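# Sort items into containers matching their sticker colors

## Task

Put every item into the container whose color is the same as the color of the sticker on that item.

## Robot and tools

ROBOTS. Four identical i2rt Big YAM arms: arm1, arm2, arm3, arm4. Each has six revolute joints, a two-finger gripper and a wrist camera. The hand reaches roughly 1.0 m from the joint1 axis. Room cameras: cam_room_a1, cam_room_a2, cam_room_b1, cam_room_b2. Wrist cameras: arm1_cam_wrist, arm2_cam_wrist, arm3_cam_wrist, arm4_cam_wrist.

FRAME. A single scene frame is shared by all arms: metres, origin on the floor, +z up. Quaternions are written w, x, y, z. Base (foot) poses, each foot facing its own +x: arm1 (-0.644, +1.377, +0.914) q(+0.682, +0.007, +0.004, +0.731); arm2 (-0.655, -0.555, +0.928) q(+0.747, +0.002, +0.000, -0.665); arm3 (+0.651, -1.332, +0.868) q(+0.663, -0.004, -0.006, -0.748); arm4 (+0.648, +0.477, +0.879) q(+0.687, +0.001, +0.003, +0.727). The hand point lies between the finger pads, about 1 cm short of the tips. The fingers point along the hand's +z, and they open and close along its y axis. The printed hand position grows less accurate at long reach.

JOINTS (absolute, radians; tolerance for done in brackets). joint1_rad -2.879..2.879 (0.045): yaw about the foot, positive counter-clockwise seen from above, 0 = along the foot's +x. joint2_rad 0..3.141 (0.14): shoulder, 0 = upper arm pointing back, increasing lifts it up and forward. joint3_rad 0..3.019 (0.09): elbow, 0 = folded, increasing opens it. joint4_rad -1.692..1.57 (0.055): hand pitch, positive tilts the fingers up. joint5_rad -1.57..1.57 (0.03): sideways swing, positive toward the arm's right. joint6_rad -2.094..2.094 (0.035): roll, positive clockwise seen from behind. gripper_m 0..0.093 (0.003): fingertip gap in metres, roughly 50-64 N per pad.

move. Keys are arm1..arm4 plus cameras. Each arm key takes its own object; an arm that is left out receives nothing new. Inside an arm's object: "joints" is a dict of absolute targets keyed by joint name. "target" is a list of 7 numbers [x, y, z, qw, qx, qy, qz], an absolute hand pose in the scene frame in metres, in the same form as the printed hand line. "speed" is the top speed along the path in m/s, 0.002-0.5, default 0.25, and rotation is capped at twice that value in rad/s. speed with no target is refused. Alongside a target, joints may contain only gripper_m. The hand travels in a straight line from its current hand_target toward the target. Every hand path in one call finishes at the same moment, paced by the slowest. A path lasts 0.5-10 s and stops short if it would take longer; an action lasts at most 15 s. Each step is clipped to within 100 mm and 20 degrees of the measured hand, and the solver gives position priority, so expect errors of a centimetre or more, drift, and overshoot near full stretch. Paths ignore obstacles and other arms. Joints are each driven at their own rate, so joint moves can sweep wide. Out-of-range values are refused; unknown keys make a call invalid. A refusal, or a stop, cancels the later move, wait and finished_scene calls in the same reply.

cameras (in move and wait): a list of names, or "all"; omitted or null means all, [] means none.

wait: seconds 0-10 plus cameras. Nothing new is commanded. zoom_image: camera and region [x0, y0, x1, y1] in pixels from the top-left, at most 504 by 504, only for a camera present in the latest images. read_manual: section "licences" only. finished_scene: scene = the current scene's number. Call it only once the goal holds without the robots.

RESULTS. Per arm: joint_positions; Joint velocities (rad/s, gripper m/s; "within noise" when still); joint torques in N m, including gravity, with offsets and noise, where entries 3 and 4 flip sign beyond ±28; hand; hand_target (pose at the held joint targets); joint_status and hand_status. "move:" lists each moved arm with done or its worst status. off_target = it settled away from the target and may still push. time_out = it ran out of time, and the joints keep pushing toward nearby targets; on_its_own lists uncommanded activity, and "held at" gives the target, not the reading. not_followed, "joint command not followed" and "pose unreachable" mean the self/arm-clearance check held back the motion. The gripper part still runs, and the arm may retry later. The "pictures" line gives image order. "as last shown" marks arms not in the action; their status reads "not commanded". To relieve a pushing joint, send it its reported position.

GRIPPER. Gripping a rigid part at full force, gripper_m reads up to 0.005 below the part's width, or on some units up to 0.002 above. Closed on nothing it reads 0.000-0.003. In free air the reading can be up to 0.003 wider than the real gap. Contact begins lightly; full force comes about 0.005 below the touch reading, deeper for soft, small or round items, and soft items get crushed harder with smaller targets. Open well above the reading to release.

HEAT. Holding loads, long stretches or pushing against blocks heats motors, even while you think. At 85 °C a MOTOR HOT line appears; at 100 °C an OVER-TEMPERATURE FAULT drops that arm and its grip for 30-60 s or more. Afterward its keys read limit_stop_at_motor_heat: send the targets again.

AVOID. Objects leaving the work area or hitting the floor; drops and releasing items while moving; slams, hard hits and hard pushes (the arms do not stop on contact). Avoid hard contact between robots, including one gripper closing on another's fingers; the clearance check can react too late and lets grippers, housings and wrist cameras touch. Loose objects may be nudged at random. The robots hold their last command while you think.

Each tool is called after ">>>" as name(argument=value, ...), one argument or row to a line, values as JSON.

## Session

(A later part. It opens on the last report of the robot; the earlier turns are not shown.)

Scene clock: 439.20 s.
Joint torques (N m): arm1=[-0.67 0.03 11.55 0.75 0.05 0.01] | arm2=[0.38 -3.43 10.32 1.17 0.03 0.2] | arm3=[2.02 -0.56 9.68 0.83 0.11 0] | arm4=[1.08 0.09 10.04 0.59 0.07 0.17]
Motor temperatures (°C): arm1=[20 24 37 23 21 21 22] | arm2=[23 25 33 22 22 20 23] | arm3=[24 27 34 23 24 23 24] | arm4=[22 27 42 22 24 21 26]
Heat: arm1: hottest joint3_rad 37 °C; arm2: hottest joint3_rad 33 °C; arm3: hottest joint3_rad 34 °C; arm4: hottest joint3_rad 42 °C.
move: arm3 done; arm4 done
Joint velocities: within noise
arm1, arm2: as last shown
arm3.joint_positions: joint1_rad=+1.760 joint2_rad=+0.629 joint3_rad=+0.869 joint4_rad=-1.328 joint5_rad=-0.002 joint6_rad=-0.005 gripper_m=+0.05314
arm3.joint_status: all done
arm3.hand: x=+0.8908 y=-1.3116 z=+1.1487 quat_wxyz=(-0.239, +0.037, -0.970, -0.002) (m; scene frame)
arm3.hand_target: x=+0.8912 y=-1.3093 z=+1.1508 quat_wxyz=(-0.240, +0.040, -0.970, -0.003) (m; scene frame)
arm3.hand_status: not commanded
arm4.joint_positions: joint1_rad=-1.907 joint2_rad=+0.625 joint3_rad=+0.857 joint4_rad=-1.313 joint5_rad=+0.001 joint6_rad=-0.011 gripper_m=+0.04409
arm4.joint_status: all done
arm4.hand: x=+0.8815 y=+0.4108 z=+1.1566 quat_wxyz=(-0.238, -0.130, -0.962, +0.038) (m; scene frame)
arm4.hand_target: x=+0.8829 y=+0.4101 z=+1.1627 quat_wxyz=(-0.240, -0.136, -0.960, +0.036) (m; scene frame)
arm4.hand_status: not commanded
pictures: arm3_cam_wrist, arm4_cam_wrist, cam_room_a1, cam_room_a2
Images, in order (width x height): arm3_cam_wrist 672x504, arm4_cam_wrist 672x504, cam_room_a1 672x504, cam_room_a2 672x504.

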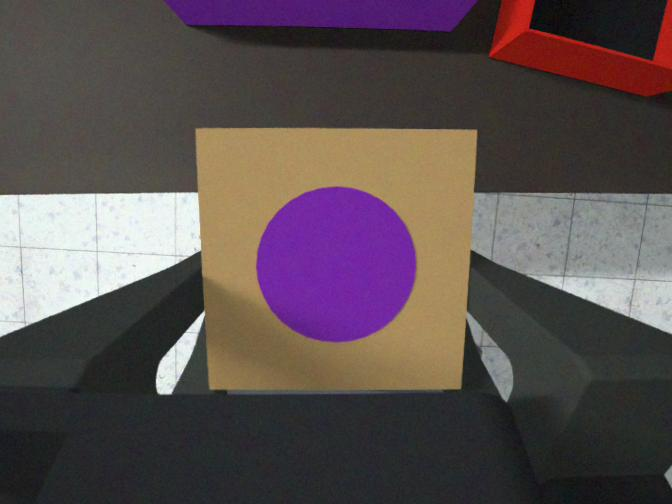

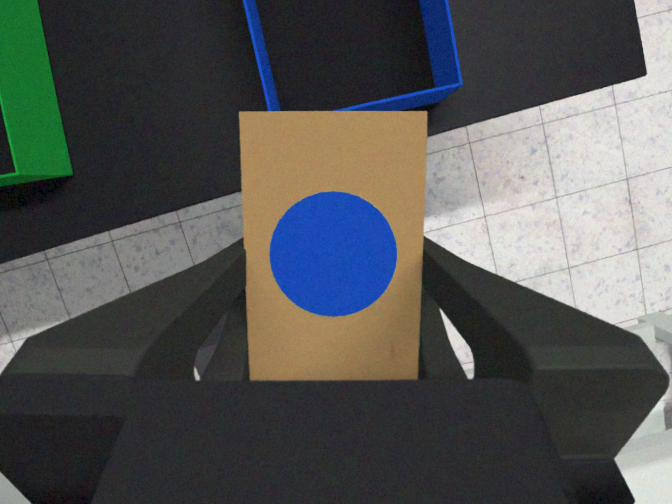

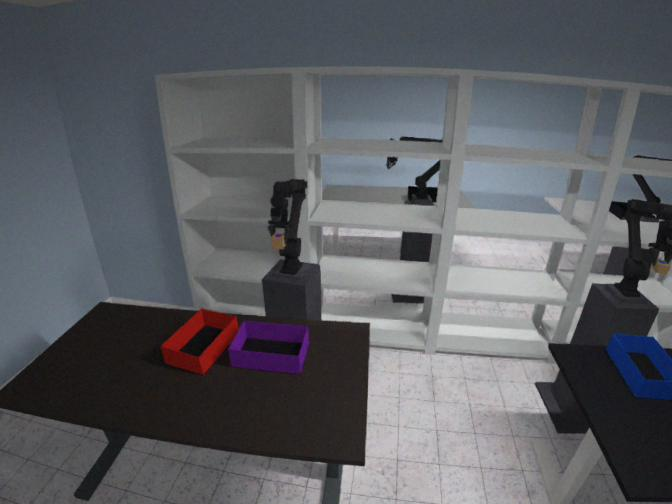

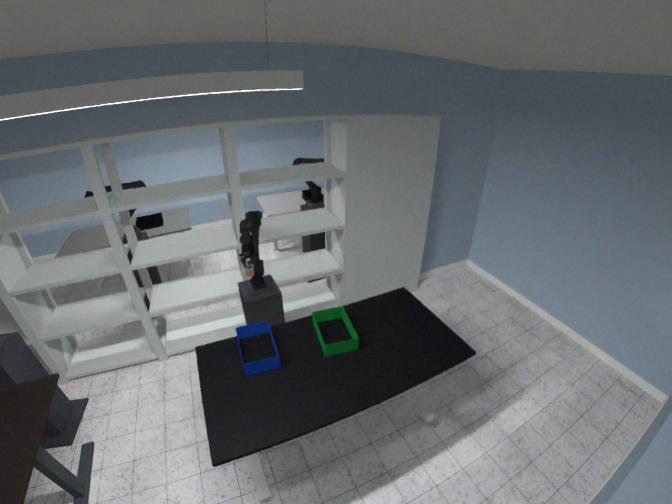

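>>> move(
  arm3={"target": [1.205, -1.288, 1.02, 0.2417, -0.0373, 0.9696, 0.0093], "speed": 0.2},
  arm4={"target": [1.125, 0.338, 1.02, 0.2406, 0.1014, 0.9650, -0.0253], "speed": 0.2},
  cameras=["arm3_cam_wrist", "arm4_cam_wrist"],
)

Scene clock: 453.70 s.
Joint torques (N m): arm1=[-1.79 0.44 11.63 0.85 0.05 0.04] | arm2=[0.38 -3.43 10.32 1.14 0.02 0.21] | arm3=[1.32 -15.44 12.9 1.39 -0.07 0.01] | arm4=[0.32 -12.04 11.56 1.24 -0.08 -0.09]
Motor temperatures (°C): arm1=[20 24 37 23 21 21 22] | arm2=[23 25 33 22 22 20 23] | arm3=[24 26 34 23 24 23 24] | arm4=[22 26 41 22 24 21 26]
Heat: arm1: hottest joint3_rad 37 °C; arm2: hottest joint3_rad 33 °C; arm3: hottest joint3_rad 34 °C; arm4: hottest joint3_rad 41 °C.
move: arm3 off_target; arm4 off_target
Joint velocities: within noise
arm1, arm2: as last shown
arm3.joint_positions: joint1_rad=+1.760 joint2_rad=+1.557 joint3_rad=+1.124 joint4_rad=-0.719 joint5_rad=-0.013 joint6_rad=-0.005 gripper_m=+0.05314
arm3.joint_status: not commanded
arm3.hand: x=+1.1808 y=-1.2920 z=+0.9929 quat_wxyz=(-0.208, +0.039, -0.977, -0.006) (m; scene frame)
arm3.hand_target: x=+1.2031 y=-1.2881 z=+1.0206 quat_wxyz=(-0.242, +0.037, -0.970, -0.009) (m; scene frame)
arm3.hand_status: off_target (0.037 m and 4.0 deg from the pose sent, 0.340 m and 0.9 deg at the start)
arm4.joint_positions: joint1_rad=-1.920 joint2_rad=+1.409 joint3_rad=+0.946 joint4_rad=-0.677 joint5_rad=-0.043 joint6_rad=-0.064 gripper_m=+0.04409
arm4.joint_status: not commanded
arm4.hand: x=+1.1025 y=+0.3480 z=+0.9986 quat_wxyz=(-0.212, -0.107, -0.971, +0.019) (m; scene frame)
arm4.hand_target: x=+1.1235 y=+0.3385 z=+1.0206 quat_wxyz=(-0.241, -0.101, -0.965, +0.026) (m; scene frame)
arm4.hand_status: off_target (0.033 m and 3.5 deg from the pose sent, 0.289 m and 3.6 deg at the start)
pictures: arm3_cam_wrist, arm4_cam_wrist
Images, in order (width x height): arm3_cam_wrist 672x504, arm4_cam_wrist 672x504.

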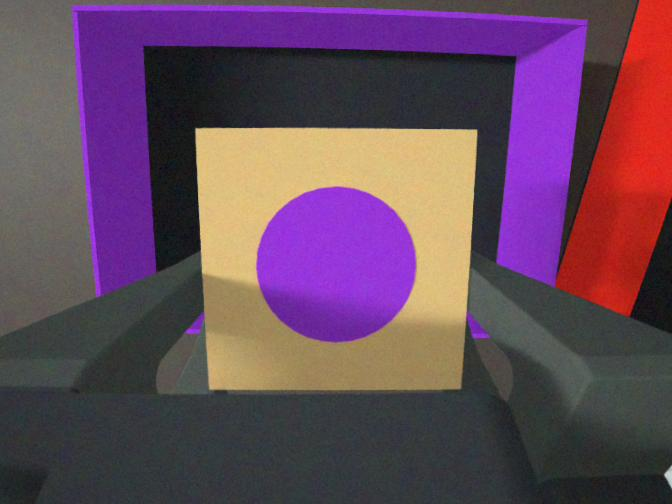

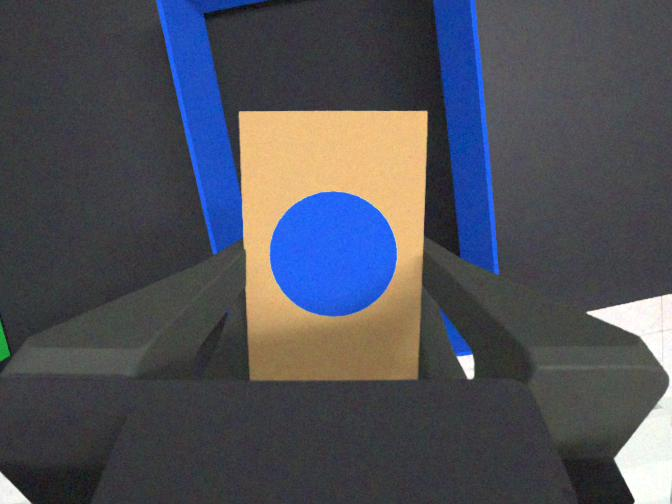

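>>> move(
  arm3={"target": [1.236, -1.284, 0.888, 0.2670, -0.0370, 0.9629, 0.0103], "speed": 0.12},
  arm4={"target": [1.146, 0.328, 0.880, 0.2657, 0.1007, 0.9583, -0.0279], "speed": 0.12},
  cameras=["arm3_cam_wrist", "arm4_cam_wrist"],
)

Scene clock: 484.10 s.
Joint torques (N m): arm1=[-1.55 0.32 11.63 0.76 0.05 0] | arm2=[0.44 -3.43 10.32 1.16 0.02 0.2] | arm3=[1.79 -17.38 7.13 1.72 0.1 0.04] | arm4=[0.21 -13.8 6.48 1.4 -0.09 -0.09]
Motor temperatures (°C): arm1=[20 24 37 23 21 21 22] | arm2=[23 25 33 22 22 20 23] | arm3=[24 26 34 23 24 23 25] | arm4=[22 24 40 22 24 21 26]
Heat: arm1: hottest joint3_rad 37 °C; arm2: hottest joint3_rad 33 °C; arm3: hottest joint3_rad 34 °C; arm4: hottest joint3_rad 40 °C.
move: arm3 done; arm4 done
Joint velocities: within noise
arm1, arm2: as last shown
arm3.joint_positions: joint1_rad=+1.760 joint2_rad=+1.798 joint3_rad=+1.078 joint4_rad=-0.324 joint5_rad=-0.013 joint6_rad=+0.001 gripper_m=+0.05314
arm3.joint_status: not commanded
arm3.hand: x=+1.2334 y=-1.2899 z=+0.8872 quat_wxyz=(-0.260, +0.036, -0.965, -0.009) (m; scene frame)
arm3.hand_target: x=+1.2359 y=-1.2839 z=+0.8880 quat_wxyz=(-0.267, +0.037, -0.963, -0.010) (m; scene frame)
arm3.hand_status: done (0.006 m and 0.9 deg from the pose sent, 0.119 m and 7.0 deg at the start)
arm4.joint_positions: joint1_rad=-1.928 joint2_rad=+1.690 joint3_rad=+0.856 joint4_rad=-0.208 joint5_rad=-0.051 joint6_rad=-0.068 gripper_m=+0.04409
arm4.joint_status: not commanded
arm4.hand: x=+1.1423 y=+0.3326 z=+0.8810 quat_wxyz=(-0.260, -0.105, -0.960, +0.026) (m; scene frame)
arm4.hand_target: x=+1.1459 y=+0.3279 z=+0.8801 quat_wxyz=(-0.266, -0.101, -0.958, +0.028) (m; scene frame)
arm4.hand_status: done (0.006 m and 0.9 deg from the pose sent, 0.128 m and 6.5 deg at the start)
pictures: arm3_cam_wrist, arm4_cam_wrist
Images, in order (width x height): arm3_cam_wrist 672x504, arm4_cam_wrist 672x504.

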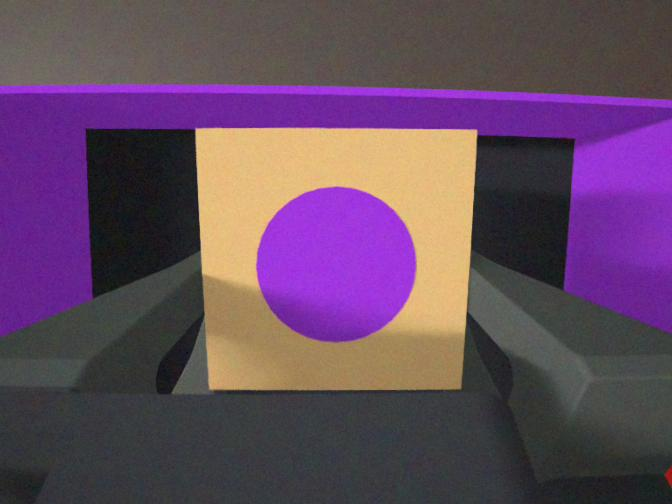

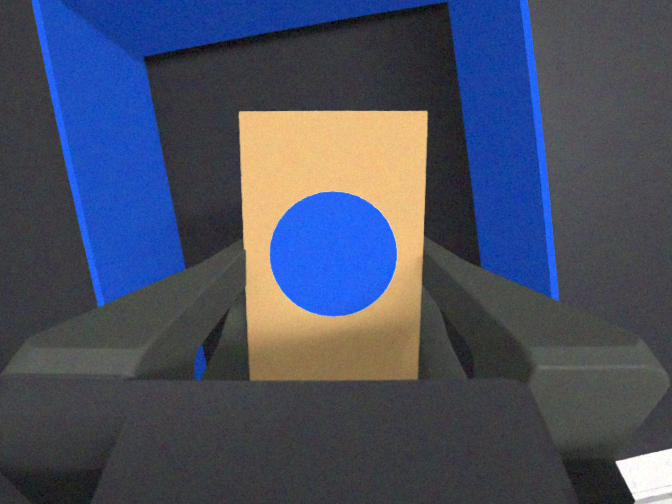

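>>> move(
  arm3={"target": [1.222, -1.283, 0.805, 0.2417, -0.0373, 0.9696, 0.0093], "speed": 0.1},
  arm4={"target": [1.132, 0.333, 0.795, 0.2406, 0.1014, 0.9650, -0.0253], "speed": 0.1},
  cameras=["arm3_cam_wrist", "arm4_cam_wrist"],
)

Scene clock: 491.83 s.
Joint torques (N m): arm1=[-0.91 0.15 11.44 0.73 0.05 0] | arm2=[0.44 -3.43 10.35 1.17 0.02 0.2] | arm3=[2.14 -17.79 5.83 1.59 0.13 0.03] | arm4=[0.09 -14.04 4.86 1.43 0.15 -0.09]
Motor temperatures (°C): arm1=[20 24 37 23 21 21 22] | arm2=[23 25 33 22 22 20 23] | arm3=[24 26 34 23 24 23 25] | arm4=[22 24 39 22 24 21 26]
Heat: arm1: hottest joint3_rad 37 °C; arm2: hottest joint3_rad 33 °C; arm3: hottest joint3_rad 34 °C; arm4: hottest joint3_rad 39 °C.
move: arm3 done; arm4 done
Joint velocities: within noise
arm1, arm2: as last shown
arm3.joint_positions: joint1_rad=+1.762 joint2_rad=+1.943 joint3_rad=+1.036 joint4_rad=-0.184 joint5_rad=-0.011 joint6_rad=+0.005 gripper_m=+0.05314
arm3.joint_status: not commanded
arm3.hand: x=+1.2210 y=-1.2910 z=+0.8069 quat_wxyz=(-0.237, +0.034, -0.971, -0.008) (m; scene frame)
arm3.hand_target: x=+1.2219 y=-1.2830 z=+0.8050 quat_wxyz=(-0.242, +0.037, -0.970, -0.009) (m; scene frame)
arm3.hand_status: done (0.008 m and 0.6 deg from the pose sent, 0.083 m and 2.2 deg at the start)
arm4.joint_positions: joint1_rad=-1.928 joint2_rad=+1.875 joint3_rad=+0.821 joint4_rad=-0.033 joint5_rad=-0.051 joint6_rad=-0.069 gripper_m=+0.04409
arm4.joint_status: not commanded
arm4.hand: x=+1.1306 y=+0.3359 z=+0.7992 quat_wxyz=(-0.238, -0.106, -0.965, +0.022) (m; scene frame)
arm4.hand_target: x=+1.1319 y=+0.3329 z=+0.7951 quat_wxyz=(-0.240, -0.101, -0.965, +0.025) (m; scene frame)
arm4.hand_status: done (0.005 m and 0.7 deg from the pose sent, 0.087 m and 2.3 deg at the start)
pictures: arm3_cam_wrist, arm4_cam_wrist
Images, in order (width x height): arm3_cam_wrist 672x504, arm4_cam_wrist 672x504.

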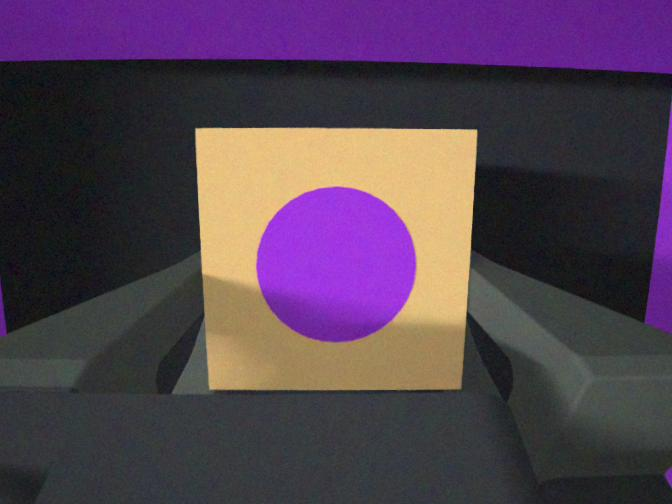

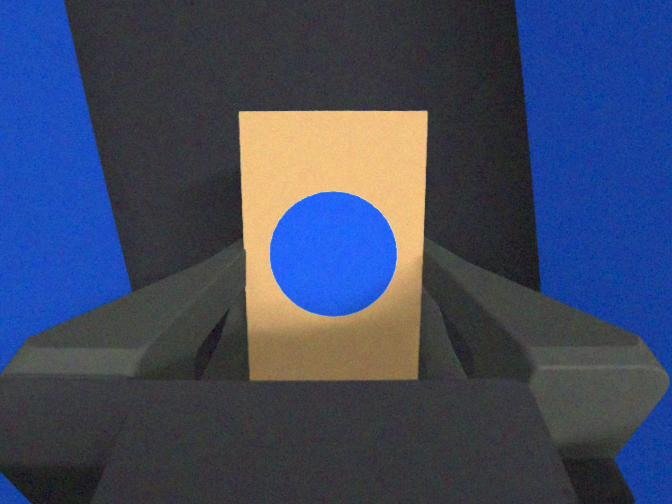

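>>> move(
  arm3={"target": [1.220, -1.284, 0.770, 0.2417, -0.0373, 0.9696, 0.0093], "speed": 0.08},
  arm4={"target": [1.131, 0.333, 0.756, 0.2406, 0.1014, 0.9650, -0.0253], "speed": 0.08},
  cameras=[],
)

Scene clock: 497.63 s.
Joint torques (N m): arm1=[-1.14 -0.32 11.58 0.76 0.01 0.01] | arm2=[0.5 -3.43 10.35 1.17 0.02 0.2] | arm3=[2.02 -18.14 5.24 1.63 0.11 0.02] | arm4=[0.67 -14.68 4.23 1.37 0.14 -0.1]
Motor temperatures (°C): arm1=[20 24 37 23 21 21 22] | arm2=[23 25 33 22 22 20 23] | arm3=[24 26 33 23 24 23 25] | arm4=[22 24 38 22 24 21 26]
Heat: arm1: hottest joint3_rad 37 °C; arm2: hottest joint3_rad 33 °C; arm3: hottest joint3_rad 33 °C; arm4: hottest joint3_rad 38 °C.
move: arm3 done; arm4 done
Joint velocities: within noise
arm1, arm2: as last shown
arm3.joint_positions: joint1_rad=+1.762 joint2_rad=+2.022 joint3_rad=+1.027 joint4_rad=-0.099 joint5_rad=-0.011 joint6_rad=+0.005 gripper_m=+0.05314
arm3.joint_status: not commanded
arm3.hand: x=+1.2185 y=-1.2917 z=+0.7706 quat_wxyz=(-0.236, +0.034, -0.971, -0.008) (m; scene frame)
arm3.hand_target: x=+1.2199 y=-1.2840 z=+0.7700 quat_wxyz=(-0.242, +0.037, -0.970, -0.009) (m; scene frame)
arm3.hand_status: done (0.008 m and 0.8 deg from the pose sent, 0.038 m and 0.6 deg at the start)
arm4.joint_positions: joint1_rad=-1.928 joint2_rad=+1.983 joint3_rad=+0.821 joint4_rad=+0.072 joint5_rad=-0.051 joint6_rad=-0.069 gripper_m=+0.04409
arm4.joint_status: not commanded
arm4.hand: x=+1.1286 y=+0.3363 z=+0.7592 quat_wxyz=(-0.237, -0.106, -0.966, +0.021) (m; scene frame)
arm4.hand_target: x=+1.1309 y=+0.3329 z=+0.7560 quat_wxyz=(-0.240, -0.101, -0.965, +0.025) (m; scene frame)
arm4.hand_status: done (0.005 m and 0.8 deg from the pose sent, 0.043 m and 0.7 deg at the start)
pictures: none
No camera images: "cameras" was empty.

>>> move(
  arm3={"target": [1.220, -1.284, 0.762, 0.2417, -0.0373, 0.9696, 0.0093], "speed": 0.05},
  arm4={"target": [1.131, 0.333, 0.748, 0.2406, 0.1014, 0.9650, -0.0253], "speed": 0.05},
  cameras=[],
)

>>> move(
  arm3={"target": [1.220, -1.284, 0.756, 0.2417, -0.0373, 0.9696, 0.0093], "speed": 0.05},
  arm4={"target": [1.131, 0.333, 0.743, 0.2406, 0.1014, 0.9650, -0.0253], "speed": 0.05},
  cameras=[],
)

Scene clock: 503.33 s.
Joint torques (N m): arm1=[-1.2 0.67 11.64 0.7 0.07 0.03] | arm2=[0.56 -3.49 10.33 1.17 0.02 0.2] | arm3=[2.02 -17.55 5.3 1.66 0.12 0.03] | arm4=[0.67 -14.33 4.26 1.37 0.12 -0.04]
Motor temperatures (°C): arm1=[20 24 37 23 21 21 22] | arm2=[23 25 33 22 22 20 23] | arm3=[24 26 33 23 24 23 25] | arm4=[22 24 38 22 24 21 26]
Heat: arm1: hottest joint3_rad 37 °C; arm2: hottest joint3_rad 33 °C; arm3: hottest joint3_rad 33 °C; arm4: hottest joint3_rad 38 °C.
move: arm3 done; arm4 done
Joint velocities: within noise
arm1.joint_positions: joint1_rad=-1.005 joint2_rad=+0.774 joint3_rad=+0.864 joint4_rad=-1.159 joint5_rad=-0.013 joint6_rad=-0.007 gripper_m=+0.06498
arm1.joint_status: not commanded
arm1.hand: x=-0.4015 y=+1.5541 z=+1.1734 quat_wxyz=(-0.227, +0.306, -0.920, -0.086) (m; scene frame)
arm1.hand_target: x=-0.4032 y=+1.5545 z=+1.1711 quat_wxyz=(-0.220, +0.309, -0.921, -0.084) (m; scene frame)
arm1.hand_status: not commanded
arm2.joint_positions: joint1_rad=+0.003 joint2_rad=+0.788 joint3_rad=+0.840 joint4_rad=-1.110 joint5_rad=+0.007 joint6_rad=-0.007 gripper_m=+0.07794
arm2.joint_status: not commanded
arm2.hand: x=-0.6206 y=-0.8591 z=+1.1798 quat_wxyz=(-0.187, -0.640, -0.726, +0.170) (m; scene frame)
arm2.hand_target: x=-0.6224 y=-0.8544 z=+1.1693 quat_wxyz=(-0.174, -0.649, -0.723, +0.158) (m; scene frame)
arm2.hand_status: not commanded
arm3.joint_positions: joint1_rad=+1.762 joint2_rad=+2.033 joint3_rad=+1.027 joint4_rad=-0.082 joint5_rad=-0.011 joint6_rad=+0.005 gripper_m=+0.05314
arm3.joint_status: not commanded
arm3.hand: x=+1.2197 y=-1.2917 z=+0.7663 quat_wxyz=(-0.239, +0.034, -0.970, -0.008) (m; scene frame)
arm3.hand_target: x=+1.2197 y=-1.2840 z=+0.7620 quat_wxyz=(-0.241, +0.037, -0.970, -0.009) (m; scene frame)
arm3.hand_status: done (0.009 m and 0.5 deg from the pose sent, 0.012 m and 0.8 deg at the start)
arm4.joint_positions: joint1_rad=-1.928 joint2_rad=+1.999 joint3_rad=+0.821 joint4_rad=+0.093 joint5_rad=-0.051 joint6_rad=-0.069 gripper_m=+0.04409
arm4.joint_status: not commanded
arm4.hand: x=+1.1289 y=+0.3362 z=+0.7538 quat_wxyz=(-0.239, -0.106, -0.965, +0.022) (m; scene frame)
arm4.hand_target: x=+1.1308 y=+0.3330 z=+0.7481 quat_wxyz=(-0.240, -0.101, -0.965, +0.025) (m; scene frame)
arm4.hand_status: done (0.007 m and 0.7 deg from the pose sent, 0.012 m and 0.8 deg at the start)
pictures: none
No camera images: "cameras" was empty.

Scene clock: 504.30 s.
Joint torques (N m): arm1=[-0.97 -0.15 11.48 0.8 0.1 0.01] | arm2=[0.32 -3.43 10.35 1.17 0.02 0.2] | arm3=[2.02 -17.61 5.23 1.65 0.13 0.02] | arm4=[0.32 -14.33 4.33 1.35 0.14 -0.09]
Motor temperatures (°C): arm1=[20 24 37 23 21 21 22] | arm2=[23 25 33 22 22 20 23] | arm3=[24 26 33 23 24 23 25] | arm4=[22 24 38 22 24 21 26]
Heat: arm1: hottest joint3_rad 37 °C; arm2: hottest joint3_rad 33 °C; arm3: hottest joint3_rad 33 °C; arm4: hottest joint3_rad 38 °C.
move: arm3 done; arm4 done
Joint velocities: within noise
arm1, arm2: as last shown
arm3.joint_positions: joint1_rad=+1.762 joint2_rad=+2.047 joint3_rad=+1.027 joint4_rad=-0.068 joint5_rad=-0.011 joint6_rad=+0.005 gripper_m=+0.05314
arm3.joint_status: not commanded
arm3.hand: x=+1.2193 y=-1.2918 z=+0.7601 quat_wxyz=(-0.239, +0.034, -0.970, -0.008) (m; scene frame)
arm3.hand_target: x=+1.2197 y=-1.2840 z=+0.7560 quat_wxyz=(-0.241, +0.037, -0.970, -0.009) (m; scene frame)
arm3.hand_status: done (0.009 m and 0.5 deg from the pose sent, 0.013 m and 0.5 deg at the start)
arm4.joint_positions: joint1_rad=-1.928 joint2_rad=+2.011 joint3_rad=+0.821 joint4_rad=+0.106 joint5_rad=-0.051 joint6_rad=-0.069 gripper_m=+0.04409
arm4.joint_status: not commanded
arm4.hand: x=+1.1288 y=+0.3362 z=+0.7497 quat_wxyz=(-0.239, -0.106, -0.965, +0.022) (m; scene frame)
arm4.hand_target: x=+1.1309 y=+0.3329 z=+0.7432 quat_wxyz=(-0.241, -0.102, -0.965, +0.025) (m; scene frame)
arm4.hand_status: done (0.008 m and 0.7 deg from the pose sent, 0.012 m and 0.7 deg at the start)
pictures: none
No camera images: "cameras" was empty.

Another 4 mm step.

>>> move(
  arm3={"target": [1.220, -1.284, 0.752, 0.2417, -0.0373, 0.9696, 0.0093], "speed": 0.05},
  arm4={"target": [1.131, 0.333, 0.739, 0.2406, 0.1014, 0.9650, -0.0253], "speed": 0.05},
  cameras=["arm3_cam_wrist", "arm4_cam_wrist"],
)

Scene clock: 509.23 s.
Joint torques (N m): arm1=[-1.67 0.21 11.52 0.84 0.04 0.04] | arm2=[0.56 -3.43 10.26 1.17 0.02 0.2] | arm3=[2.08 -17.55 5.23 1.61 0.13 0.02] | arm4=[0.56 -13.63 4.31 1.32 0.15 -0.09]
Motor temperatures (°C): arm1=[20 24 37 23 21 21 22] | arm2=[23 25 33 22 22 20 23] | arm3=[24 26 32 23 24 23 25] | arm4=[22 24 37 22 24 21 26]
Heat: arm1: hottest joint3_rad 37 °C; arm2: hottest joint3_rad 33 °C; arm3: hottest joint3_rad 32 °C; arm4: hottest joint3_rad 37 °C.
move: arm3 done; arm4 off_target
Joint velocities: within noise
arm1, arm2: as last shown
arm3.joint_positions: joint1_rad=+1.762 joint2_rad=+2.054 joint3_rad=+1.027 joint4_rad=-0.058 joint5_rad=-0.011 joint6_rad=+0.005 gripper_m=+0.05314
arm3.joint_status: not commanded
arm3.hand: x=+1.2198 y=-1.2918 z=+0.7573 quat_wxyz=(-0.240, +0.034, -0.970, -0.008) (m; scene frame)
arm3.hand_target: x=+1.2198 y=-1.2840 z=+0.7521 quat_wxyz=(-0.242, +0.037, -0.970, -0.009) (m; scene frame)
arm3.hand_status: done (0.009 m and 0.4 deg from the pose sent, 0.011 m and 0.5 deg at the start)
arm4.joint_positions: joint1_rad=-1.928 joint2_rad=+2.014 joint3_rad=+0.821 joint4_rad=+0.117 joint5_rad=-0.051 joint6_rad=-0.069 gripper_m=+0.04409
arm4.joint_status: not commanded
arm4.hand: x=+1.1304 y=+0.3357 z=+0.7497 quat_wxyz=(-0.243, -0.106, -0.964, +0.023) (m; scene frame)
arm4.hand_target: x=+1.1307 y=+0.3330 z=+0.7393 quat_wxyz=(-0.241, -0.102, -0.965, +0.025) (m; scene frame)
arm4.hand_status: off_target (0.011 m and 0.7 deg from the pose sent, 0.011 m and 0.7 deg at the start)
pictures: arm3_cam_wrist, arm4_cam_wrist
Images, in order (width x height): arm3_cam_wrist 672x504, arm4_cam_wrist 672x504.

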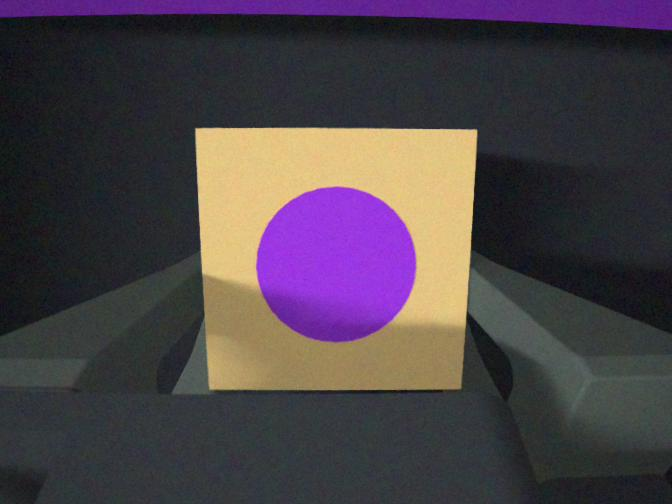

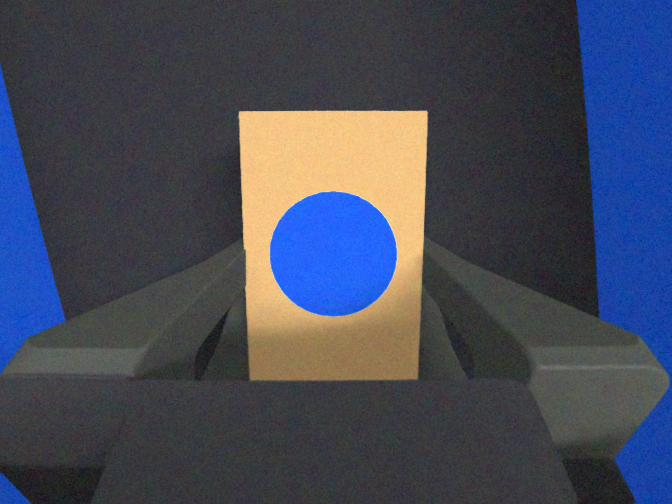

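>>> move(
  arm3={"target": [1.220, -1.284, 0.748, 0.2417, -0.0373, 0.9696, 0.0093], "speed": 0.05},
  arm4={"joints": {"gripper_m": 0.068}},
  cameras=["arm3_cam_wrist", "arm4_cam_wrist"],
)

Scene clock: 513.17 s.
Joint torques (N m): arm1=[-1.44 0.85 11.67 0.75 0.05 -0.02] | arm2=[0.44 -3.43 10.32 1.16 0.02 0.21] | arm3=[2.14 -16.97 5.29 1.57 0.11 0.02] | arm4=[0.38 -14.39 4.3 1.32 0.11 -0.09]
Motor temperatures (°C): arm1=[20 24 37 23 21 21 22] | arm2=[23 25 33 22 22 20 23] | arm3=[24 26 32 23 24 23 25] | arm4=[22 24 37 22 24 21 26]
Heat: arm1: hottest joint3_rad 37 °C; arm2: hottest joint3_rad 33 °C; arm3: hottest joint3_rad 32 °C; arm4: hottest joint3_rad 37 °C.
move: arm3 off_target; arm4 done
Joint velocities: within noise
arm1, arm2: as last shown
arm3.joint_positions: joint1_rad=+1.762 joint2_rad=+2.057 joint3_rad=+1.027 joint4_rad=-0.049 joint5_rad=-0.011 joint6_rad=+0.005 gripper_m=+0.05314
arm3.joint_status: not commanded
arm3.hand: x=+1.2213 y=-1.2918 z=+0.7571 quat_wxyz=(-0.244, +0.034, -0.969, -0.008) (m; scene frame)
arm3.hand_target: x=+1.2196 y=-1.2841 z=+0.7481 quat_wxyz=(-0.241, +0.037, -0.970, -0.009) (m; scene frame)
arm3.hand_status: off_target (0.012 m and 0.4 deg from the pose sent, 0.012 m and 0.4 deg at the start)
arm4.joint_positions: joint1_rad=-1.928 joint2_rad=+2.021 joint3_rad=+0.821 joint4_rad=+0.117 joint5_rad=-0.051 joint6_rad=-0.069 gripper_m=+0.06792
arm4.joint_status: all done
arm4.hand: x=+1.1286 y=+0.3362 z=+0.7462 quat_wxyz=(-0.240, -0.106, -0.965, +0.022) (m; scene frame)
arm4.hand_target: x=+1.1307 y=+0.3330 z=+0.7392 quat_wxyz=(-0.241, -0.102, -0.965, +0.025) (m; scene frame)
arm4.hand_status: not commanded
pictures: arm3_cam_wrist, arm4_cam_wrist
Images, in order (width x height): arm3_cam_wrist 672x504, arm4_cam_wrist 672x504.

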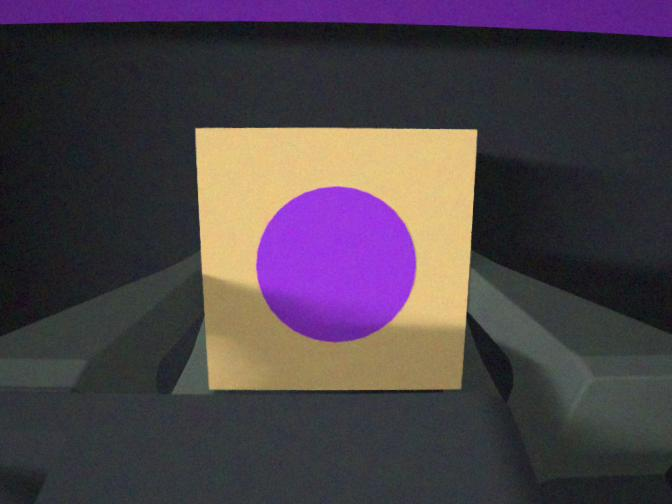

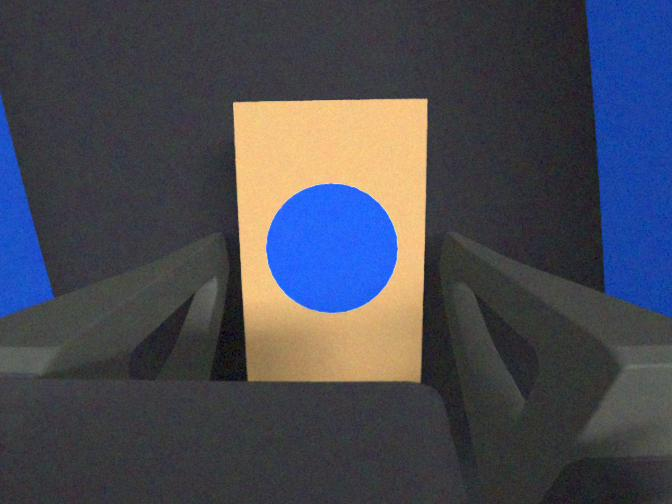

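>>> move(
  arm3={"joints": {"gripper_m": 0.08}},
  arm4={"target": [1.070, 0.346, 0.870, 0.2406, 0.1014, 0.9650, -0.0253], "speed": 0.12},
  cameras=["arm3_cam_wrist", "arm4_cam_wrist"],
)

Scene clock: 519.23 s.
Joint torques (N m): arm1=[-1.2 0.15 11.45 0.7 0.04 0.03] | arm2=[0.38 -3.49 10.33 1.18 0.02 0.21] | arm3=[2.08 -17.2 5.23 1.57 0.11 0.02] | arm4=[-0.15 -12.22 5.56 0.46 -0.09 -0.11]
Motor temperatures (°C): arm1=[20 24 37 23 21 21 21] | arm2=[23 25 33 22 22 20 23] | arm3=[24 26 32 23 24 23 25] | arm4=[22 24 36 22 24 21 26]
Heat: arm1: hottest joint3_rad 37 °C; arm2: hottest joint3_rad 33 °C; arm3: hottest joint3_rad 32 °C; arm4: hottest joint3_rad 36 °C.
move: arm3 done; arm4 done
Joint velocities: within noise
arm1, arm2: as last shown
arm3.joint_positions: joint1_rad=+1.762 joint2_rad=+2.061 joint3_rad=+1.027 joint4_rad=-0.048 joint5_rad=-0.011 joint6_rad=+0.006 gripper_m=+0.07995
arm3.joint_status: all done
arm3.hand: x=+1.2205 y=-1.2919 z=+0.7551 quat_wxyz=(-0.242, +0.034, -0.970, -0.008) (m; scene frame)
arm3.hand_target: x=+1.2197 y=-1.2841 z=+0.7482 quat_wxyz=(-0.242, +0.037, -0.970, -0.009) (m; scene frame)
arm3.hand_status: not commanded
arm4.joint_positions: joint1_rad=-1.942 joint2_rad=+1.576 joint3_rad=+0.670 joint4_rad=-0.167 joint5_rad=-0.054 joint6_rad=-0.083 gripper_m=+0.06792
arm4.joint_status: not commanded
arm4.hand: x=+1.0733 y=+0.3479 z=+0.8699 quat_wxyz=(-0.244, -0.105, -0.964, +0.025) (m; scene frame)
arm4.hand_target: x=+1.0700 y=+0.3461 z=+0.8699 quat_wxyz=(-0.241, -0.101, -0.965, +0.025) (m; scene frame)
arm4.hand_status: done (0.004 m and 0.6 deg from the pose sent, 0.137 m and 0.6 deg at the start)
pictures: arm3_cam_wrist, arm4_cam_wrist
Images, in order (width x height): arm3_cam_wrist 672x504, arm4_cam_wrist 672x504.

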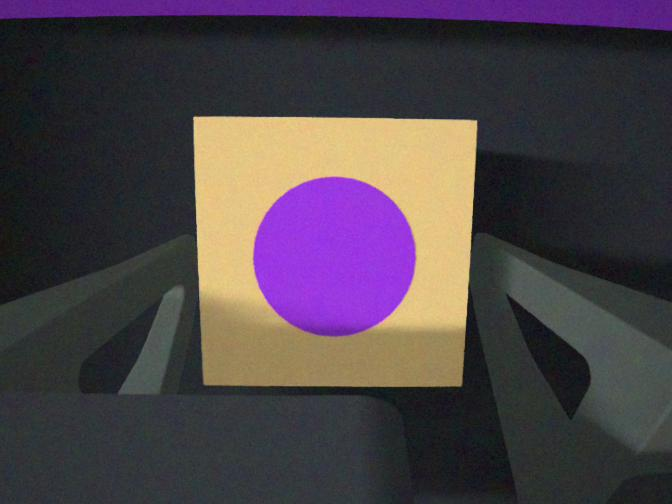

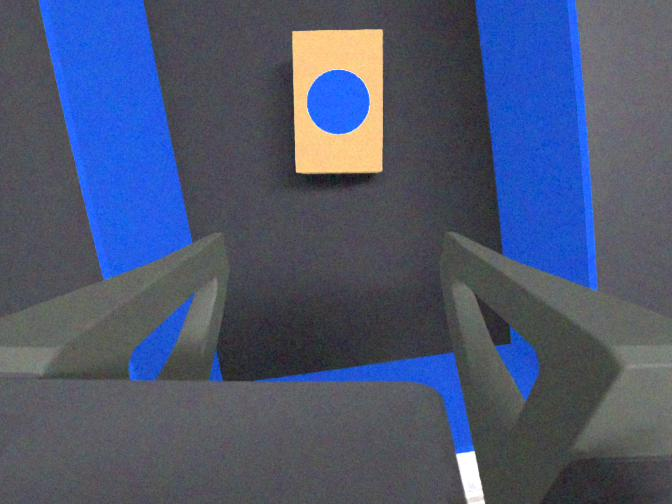

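>>> move(
  arm3={"target": [1.162, -1.289, 0.880, 0.2417, -0.0373, 0.9696, 0.0093], "speed": 0.12},
  arm4={"target": [0.98, 0.374, 1.10, 0.2406, 0.1014, 0.9650, -0.0253], "speed": 0.2},
  cameras=["arm3_cam_wrist"],
)

>>> move(
  arm3={"target": [1.00, -1.30, 1.10, 0.2417, -0.0373, 0.9696, 0.0093], "speed": 0.2},
  cameras=["arm3_cam_wrist", "arm4_cam_wrist", "cam_room_a1", "cam_room_a2"],
)

Scene clock: 527.83 s.
Joint torques (N m): arm1=[-1.08 0.32 11.66 0.9 0.07 0.01] | arm2=[0.38 -3.37 10.35 1.16 0.02 0.21] | arm3=[1.79 -15.21 6.3 0.68 0.03 -0.01] | arm4=[0.21 -4.95 11.82 0.51 -0.09 -0.1]
Motor temperatures (°C): arm1=[20 24 37 23 21 21 21] | arm2=[23 25 33 22 22 20 23] | arm3=[24 26 31 23 24 23 24] | arm4=[22 24 36 22 24 21 26]
Heat: arm1: hottest joint3_rad 37 °C; arm2: hottest joint3_rad 33 °C; arm3: hottest joint3_rad 31 °C; arm4: hottest joint3_rad 36 °C.
move: arm3 done; arm4 off_target
Joint velocities: within noise
arm1, arm2: as last shown
arm3.joint_positions: joint1_rad=+1.762 joint2_rad=+1.676 joint3_rad=+0.892 joint4_rad=-0.288 joint5_rad=-0.011 joint6_rad=+0.006 gripper_m=+0.07995
arm3.joint_status: not commanded
arm3.hand: x=+1.1667 y=-1.2939 z=+0.8818 quat_wxyz=(-0.247, +0.034, -0.968, -0.008) (m; scene frame)
arm3.hand_target: x=+1.1620 y=-1.2891 z=+0.8799 quat_wxyz=(-0.242, +0.037, -0.970, -0.009) (m; scene frame)
arm3.hand_status: done (0.007 m and 0.7 deg from the pose sent, 0.138 m and 0.4 deg at the start)
arm4.joint_positions: joint1_rad=-1.953 joint2_rad=+0.931 joint3_rad=+0.793 joint4_rad=-0.975 joint5_rad=-0.058 joint6_rad=-0.094 gripper_m=+0.06792
arm4.joint_status: not commanded
arm4.hand: x=+0.9713 y=+0.3791 z=+1.0802 quat_wxyz=(-0.226, -0.106, -0.968, +0.022) (m; scene frame)
arm4.hand_target: x=+0.9795 y=+0.3742 z=+1.0998 quat_wxyz=(-0.241, -0.101, -0.965, +0.026) (m; scene frame)
arm4.hand_status: off_target (0.022 m and 1.9 deg from the pose sent, 0.250 m and 0.6 deg at the start)
pictures: arm3_cam_wrist
Images, in order (width x height): arm3_cam_wrist 672x504.

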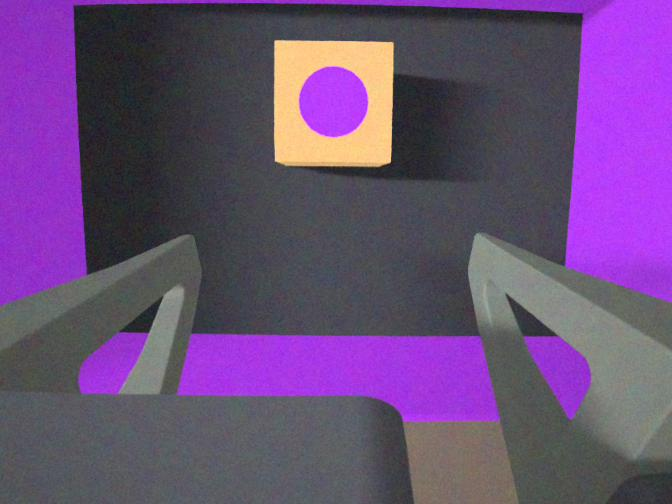

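Scene clock: 529.77 s.
Joint torques (N m): arm1=[-1.32 -0.09 11.67 0.81 0.06 0.02] | arm2=[0.38 -3.55 10.32 1.18 0.02 0.19] | arm3=[1.67 -4.84 13.82 0.51 -0.04 -0.04] | arm4=[0.09 -5.19 11.81 0.31 -0.08 -0.07]
Motor temperatures (°C): arm1=[20 24 37 23 21 21 21] | arm2=[23 25 33 22 22 20 23] | arm3=[24 26 31 23 24 23 24] | arm4=[22 24 36 22 24 21 26]
Heat: arm1: hottest joint3_rad 37 °C; arm2: hottest joint3_rad 33 °C; arm3: hottest joint3_rad 31 °C; arm4: hottest joint3_rad 36 °C.
move: arm3 off_target
Joint velocities: within noise
arm1, arm2, arm4: as last shown
arm3.joint_positions: joint1_rad=+1.762 joint2_rad=+0.936 joint3_rad=+0.814 joint4_rad=-1.004 joint5_rad=-0.011 joint6_rad=+0.006 gripper_m=+0.07995
arm3.joint_status: not commanded
arm3.hand: x=+0.9866 y=-1.3038 z=+1.0750 quat_wxyz=(-0.221, +0.034, -0.975, -0.007) (m; scene frame)
arm3.hand_target: x=+0.9990 y=-1.3001 z=+1.0998 quat_wxyz=(-0.242, +0.037, -0.970, -0.009) (m; scene frame)
arm3.hand_status: off_target (0.029 m and 2.5 deg from the pose sent, 0.275 m and 0.7 deg at the start)
pictures: arm3_cam_wrist, arm4_cam_wrist, cam_room_a1, cam_room_a2
Images, in order (width x height): arm3_cam_wrist 672x504, arm4_cam_wrist 672x504, cam_room_a1 672x504, cam_room_a2 672x504.

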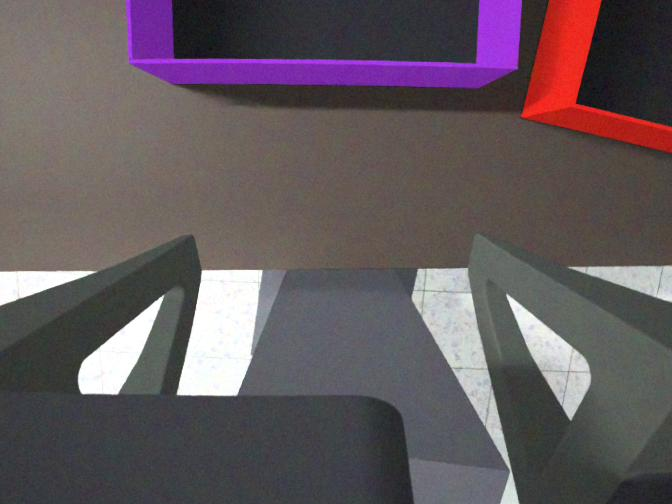

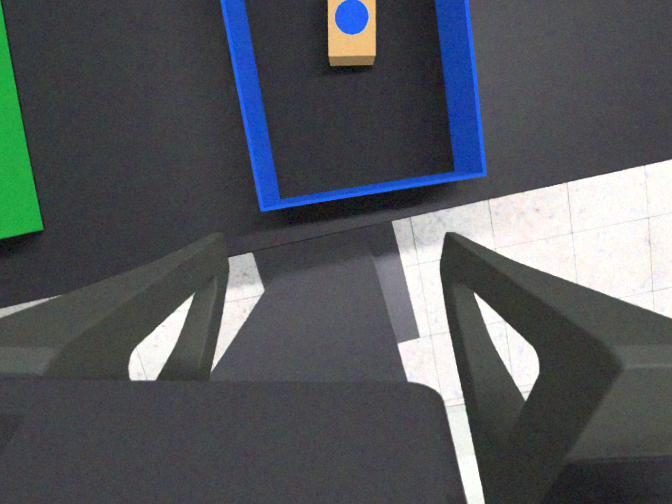

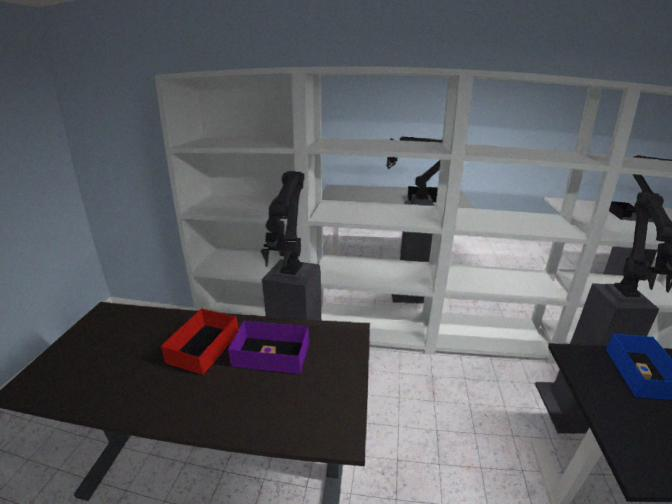

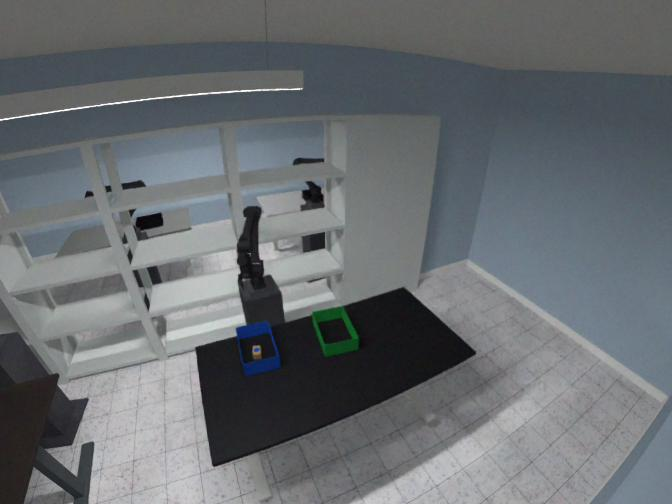

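>>> move(
  cameras=["cam_room_b1", "cam_room_b2"],
)

>>> zoom_image(
  camera="cam_room_b2",
  region=[250, 310, 370, 400],
)

Scene clock: 532.47 s.
Joint torques (N m): arm1=[-1.67 0.26 11.59 0.85 0.04 0.03] | arm2=[0.44 -3.55 10.32 1.18 0.02 0.2] | arm3=[1.67 -4.95 13.82 0.57 -0.05 -0.06] | arm4=[0.26 -5.01 11.9 0.35 -0.08 -0.1]
Motor temperatures (°C): arm1=[20 24 37 23 21 21 21] | arm2=[23 25 33 22 22 20 23] | arm3=[24 26 32 23 24 23 24] | arm4=[22 24 36 22 24 21 26]
Heat: arm1: hottest joint3_rad 37 °C; arm2: hottest joint3_rad 33 °C; arm3: hottest joint3_rad 32 °C; arm4: hottest joint3_rad 36 °C.
Joint velocities: within noise
arm1.joint_positions: joint1_rad=-1.005 joint2_rad=+0.774 joint3_rad=+0.864 joint4_rad=-1.159 joint5_rad=-0.013 joint6_rad=-0.007 gripper_m=+0.06498
arm1.joint_status: not commanded
arm1.hand: x=-0.4015 y=+1.5541 z=+1.1734 quat_wxyz=(-0.227, +0.306, -0.920, -0.086) (m; scene frame)
arm1.hand_target: x=-0.4032 y=+1.5545 z=+1.1711 quat_wxyz=(-0.220, +0.309, -0.921, -0.084) (m; scene frame)
arm1.hand_status: not commanded
arm2.joint_positions: joint1_rad=+0.003 joint2_rad=+0.788 joint3_rad=+0.840 joint4_rad=-1.110 joint5_rad=+0.007 joint6_rad=-0.007 gripper_m=+0.07794
arm2.joint_status: not commanded
arm2.hand: x=-0.6206 y=-0.8591 z=+1.1798 quat_wxyz=(-0.187, -0.640, -0.726, +0.170) (m; scene frame)
arm2.hand_target: x=-0.6224 y=-0.8544 z=+1.1693 quat_wxyz=(-0.174, -0.649, -0.723, +0.158) (m; scene frame)
arm2.hand_status: not commanded
arm3.joint_positions: joint1_rad=+1.762 joint2_rad=+0.936 joint3_rad=+0.814 joint4_rad=-1.004 joint5_rad=-0.011 joint6_rad=+0.006 gripper_m=+0.07995
arm3.joint_status: not commanded
arm3.hand: x=+0.9866 y=-1.3038 z=+1.0750 quat_wxyz=(-0.221, +0.034, -0.975, -0.007) (m; scene frame)
arm3.hand_target: x=+0.9990 y=-1.3001 z=+1.0998 quat_wxyz=(-0.242, +0.037, -0.970, -0.009) (m; scene frame)
arm3.hand_status: off_target (0.029 m and 2.5 deg from the pose sent, 0.275 m and 0.7 deg at the start)
arm4.joint_positions: joint1_rad=-1.953 joint2_rad=+0.931 joint3_rad=+0.793 joint4_rad=-0.975 joint5_rad=-0.058 joint6_rad=-0.094 gripper_m=+0.06792
arm4.joint_status: not commanded
arm4.hand: x=+0.9713 y=+0.3791 z=+1.0802 quat_wxyz=(-0.226, -0.106, -0.968, +0.022) (m; scene frame)
arm4.hand_target: x=+0.9795 y=+0.3742 z=+1.0998 quat_wxyz=(-0.241, -0.101, -0.965, +0.026) (m; scene frame)
arm4.hand_status: not commanded
pictures: cam_room_b1, cam_room_b2
Images, in order (width x height): cam_room_b1 672x504, cam_room_b2 672x504.

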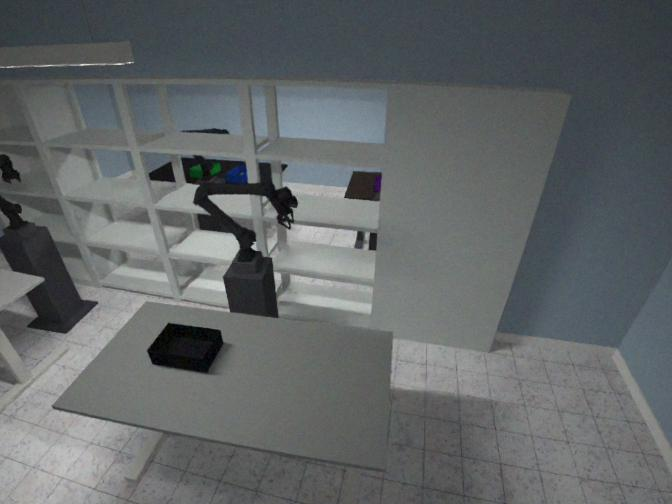

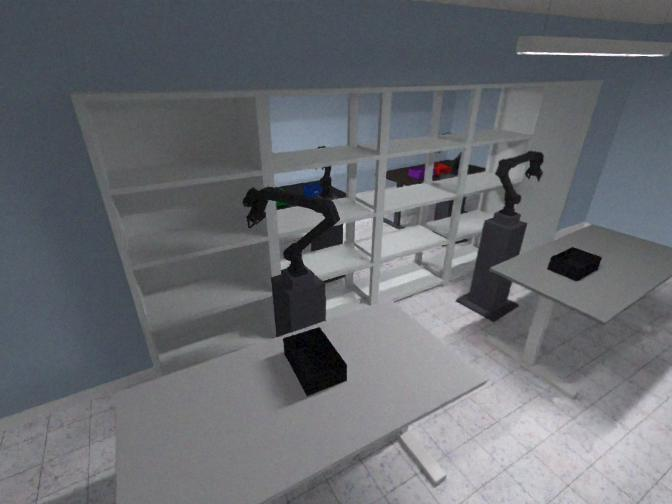

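Scaled by 4.200.

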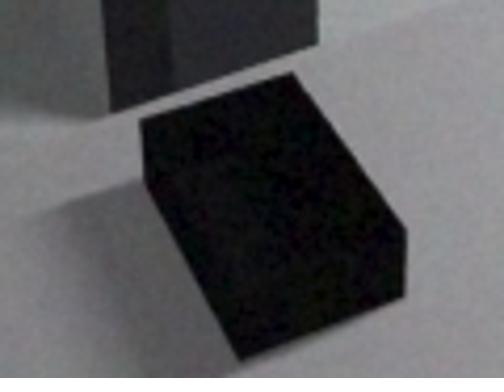

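Both source boxes are empty; both items are in their containers.

>>> finished_scene(
  scene=2,
)

The scene is finished: the task was done.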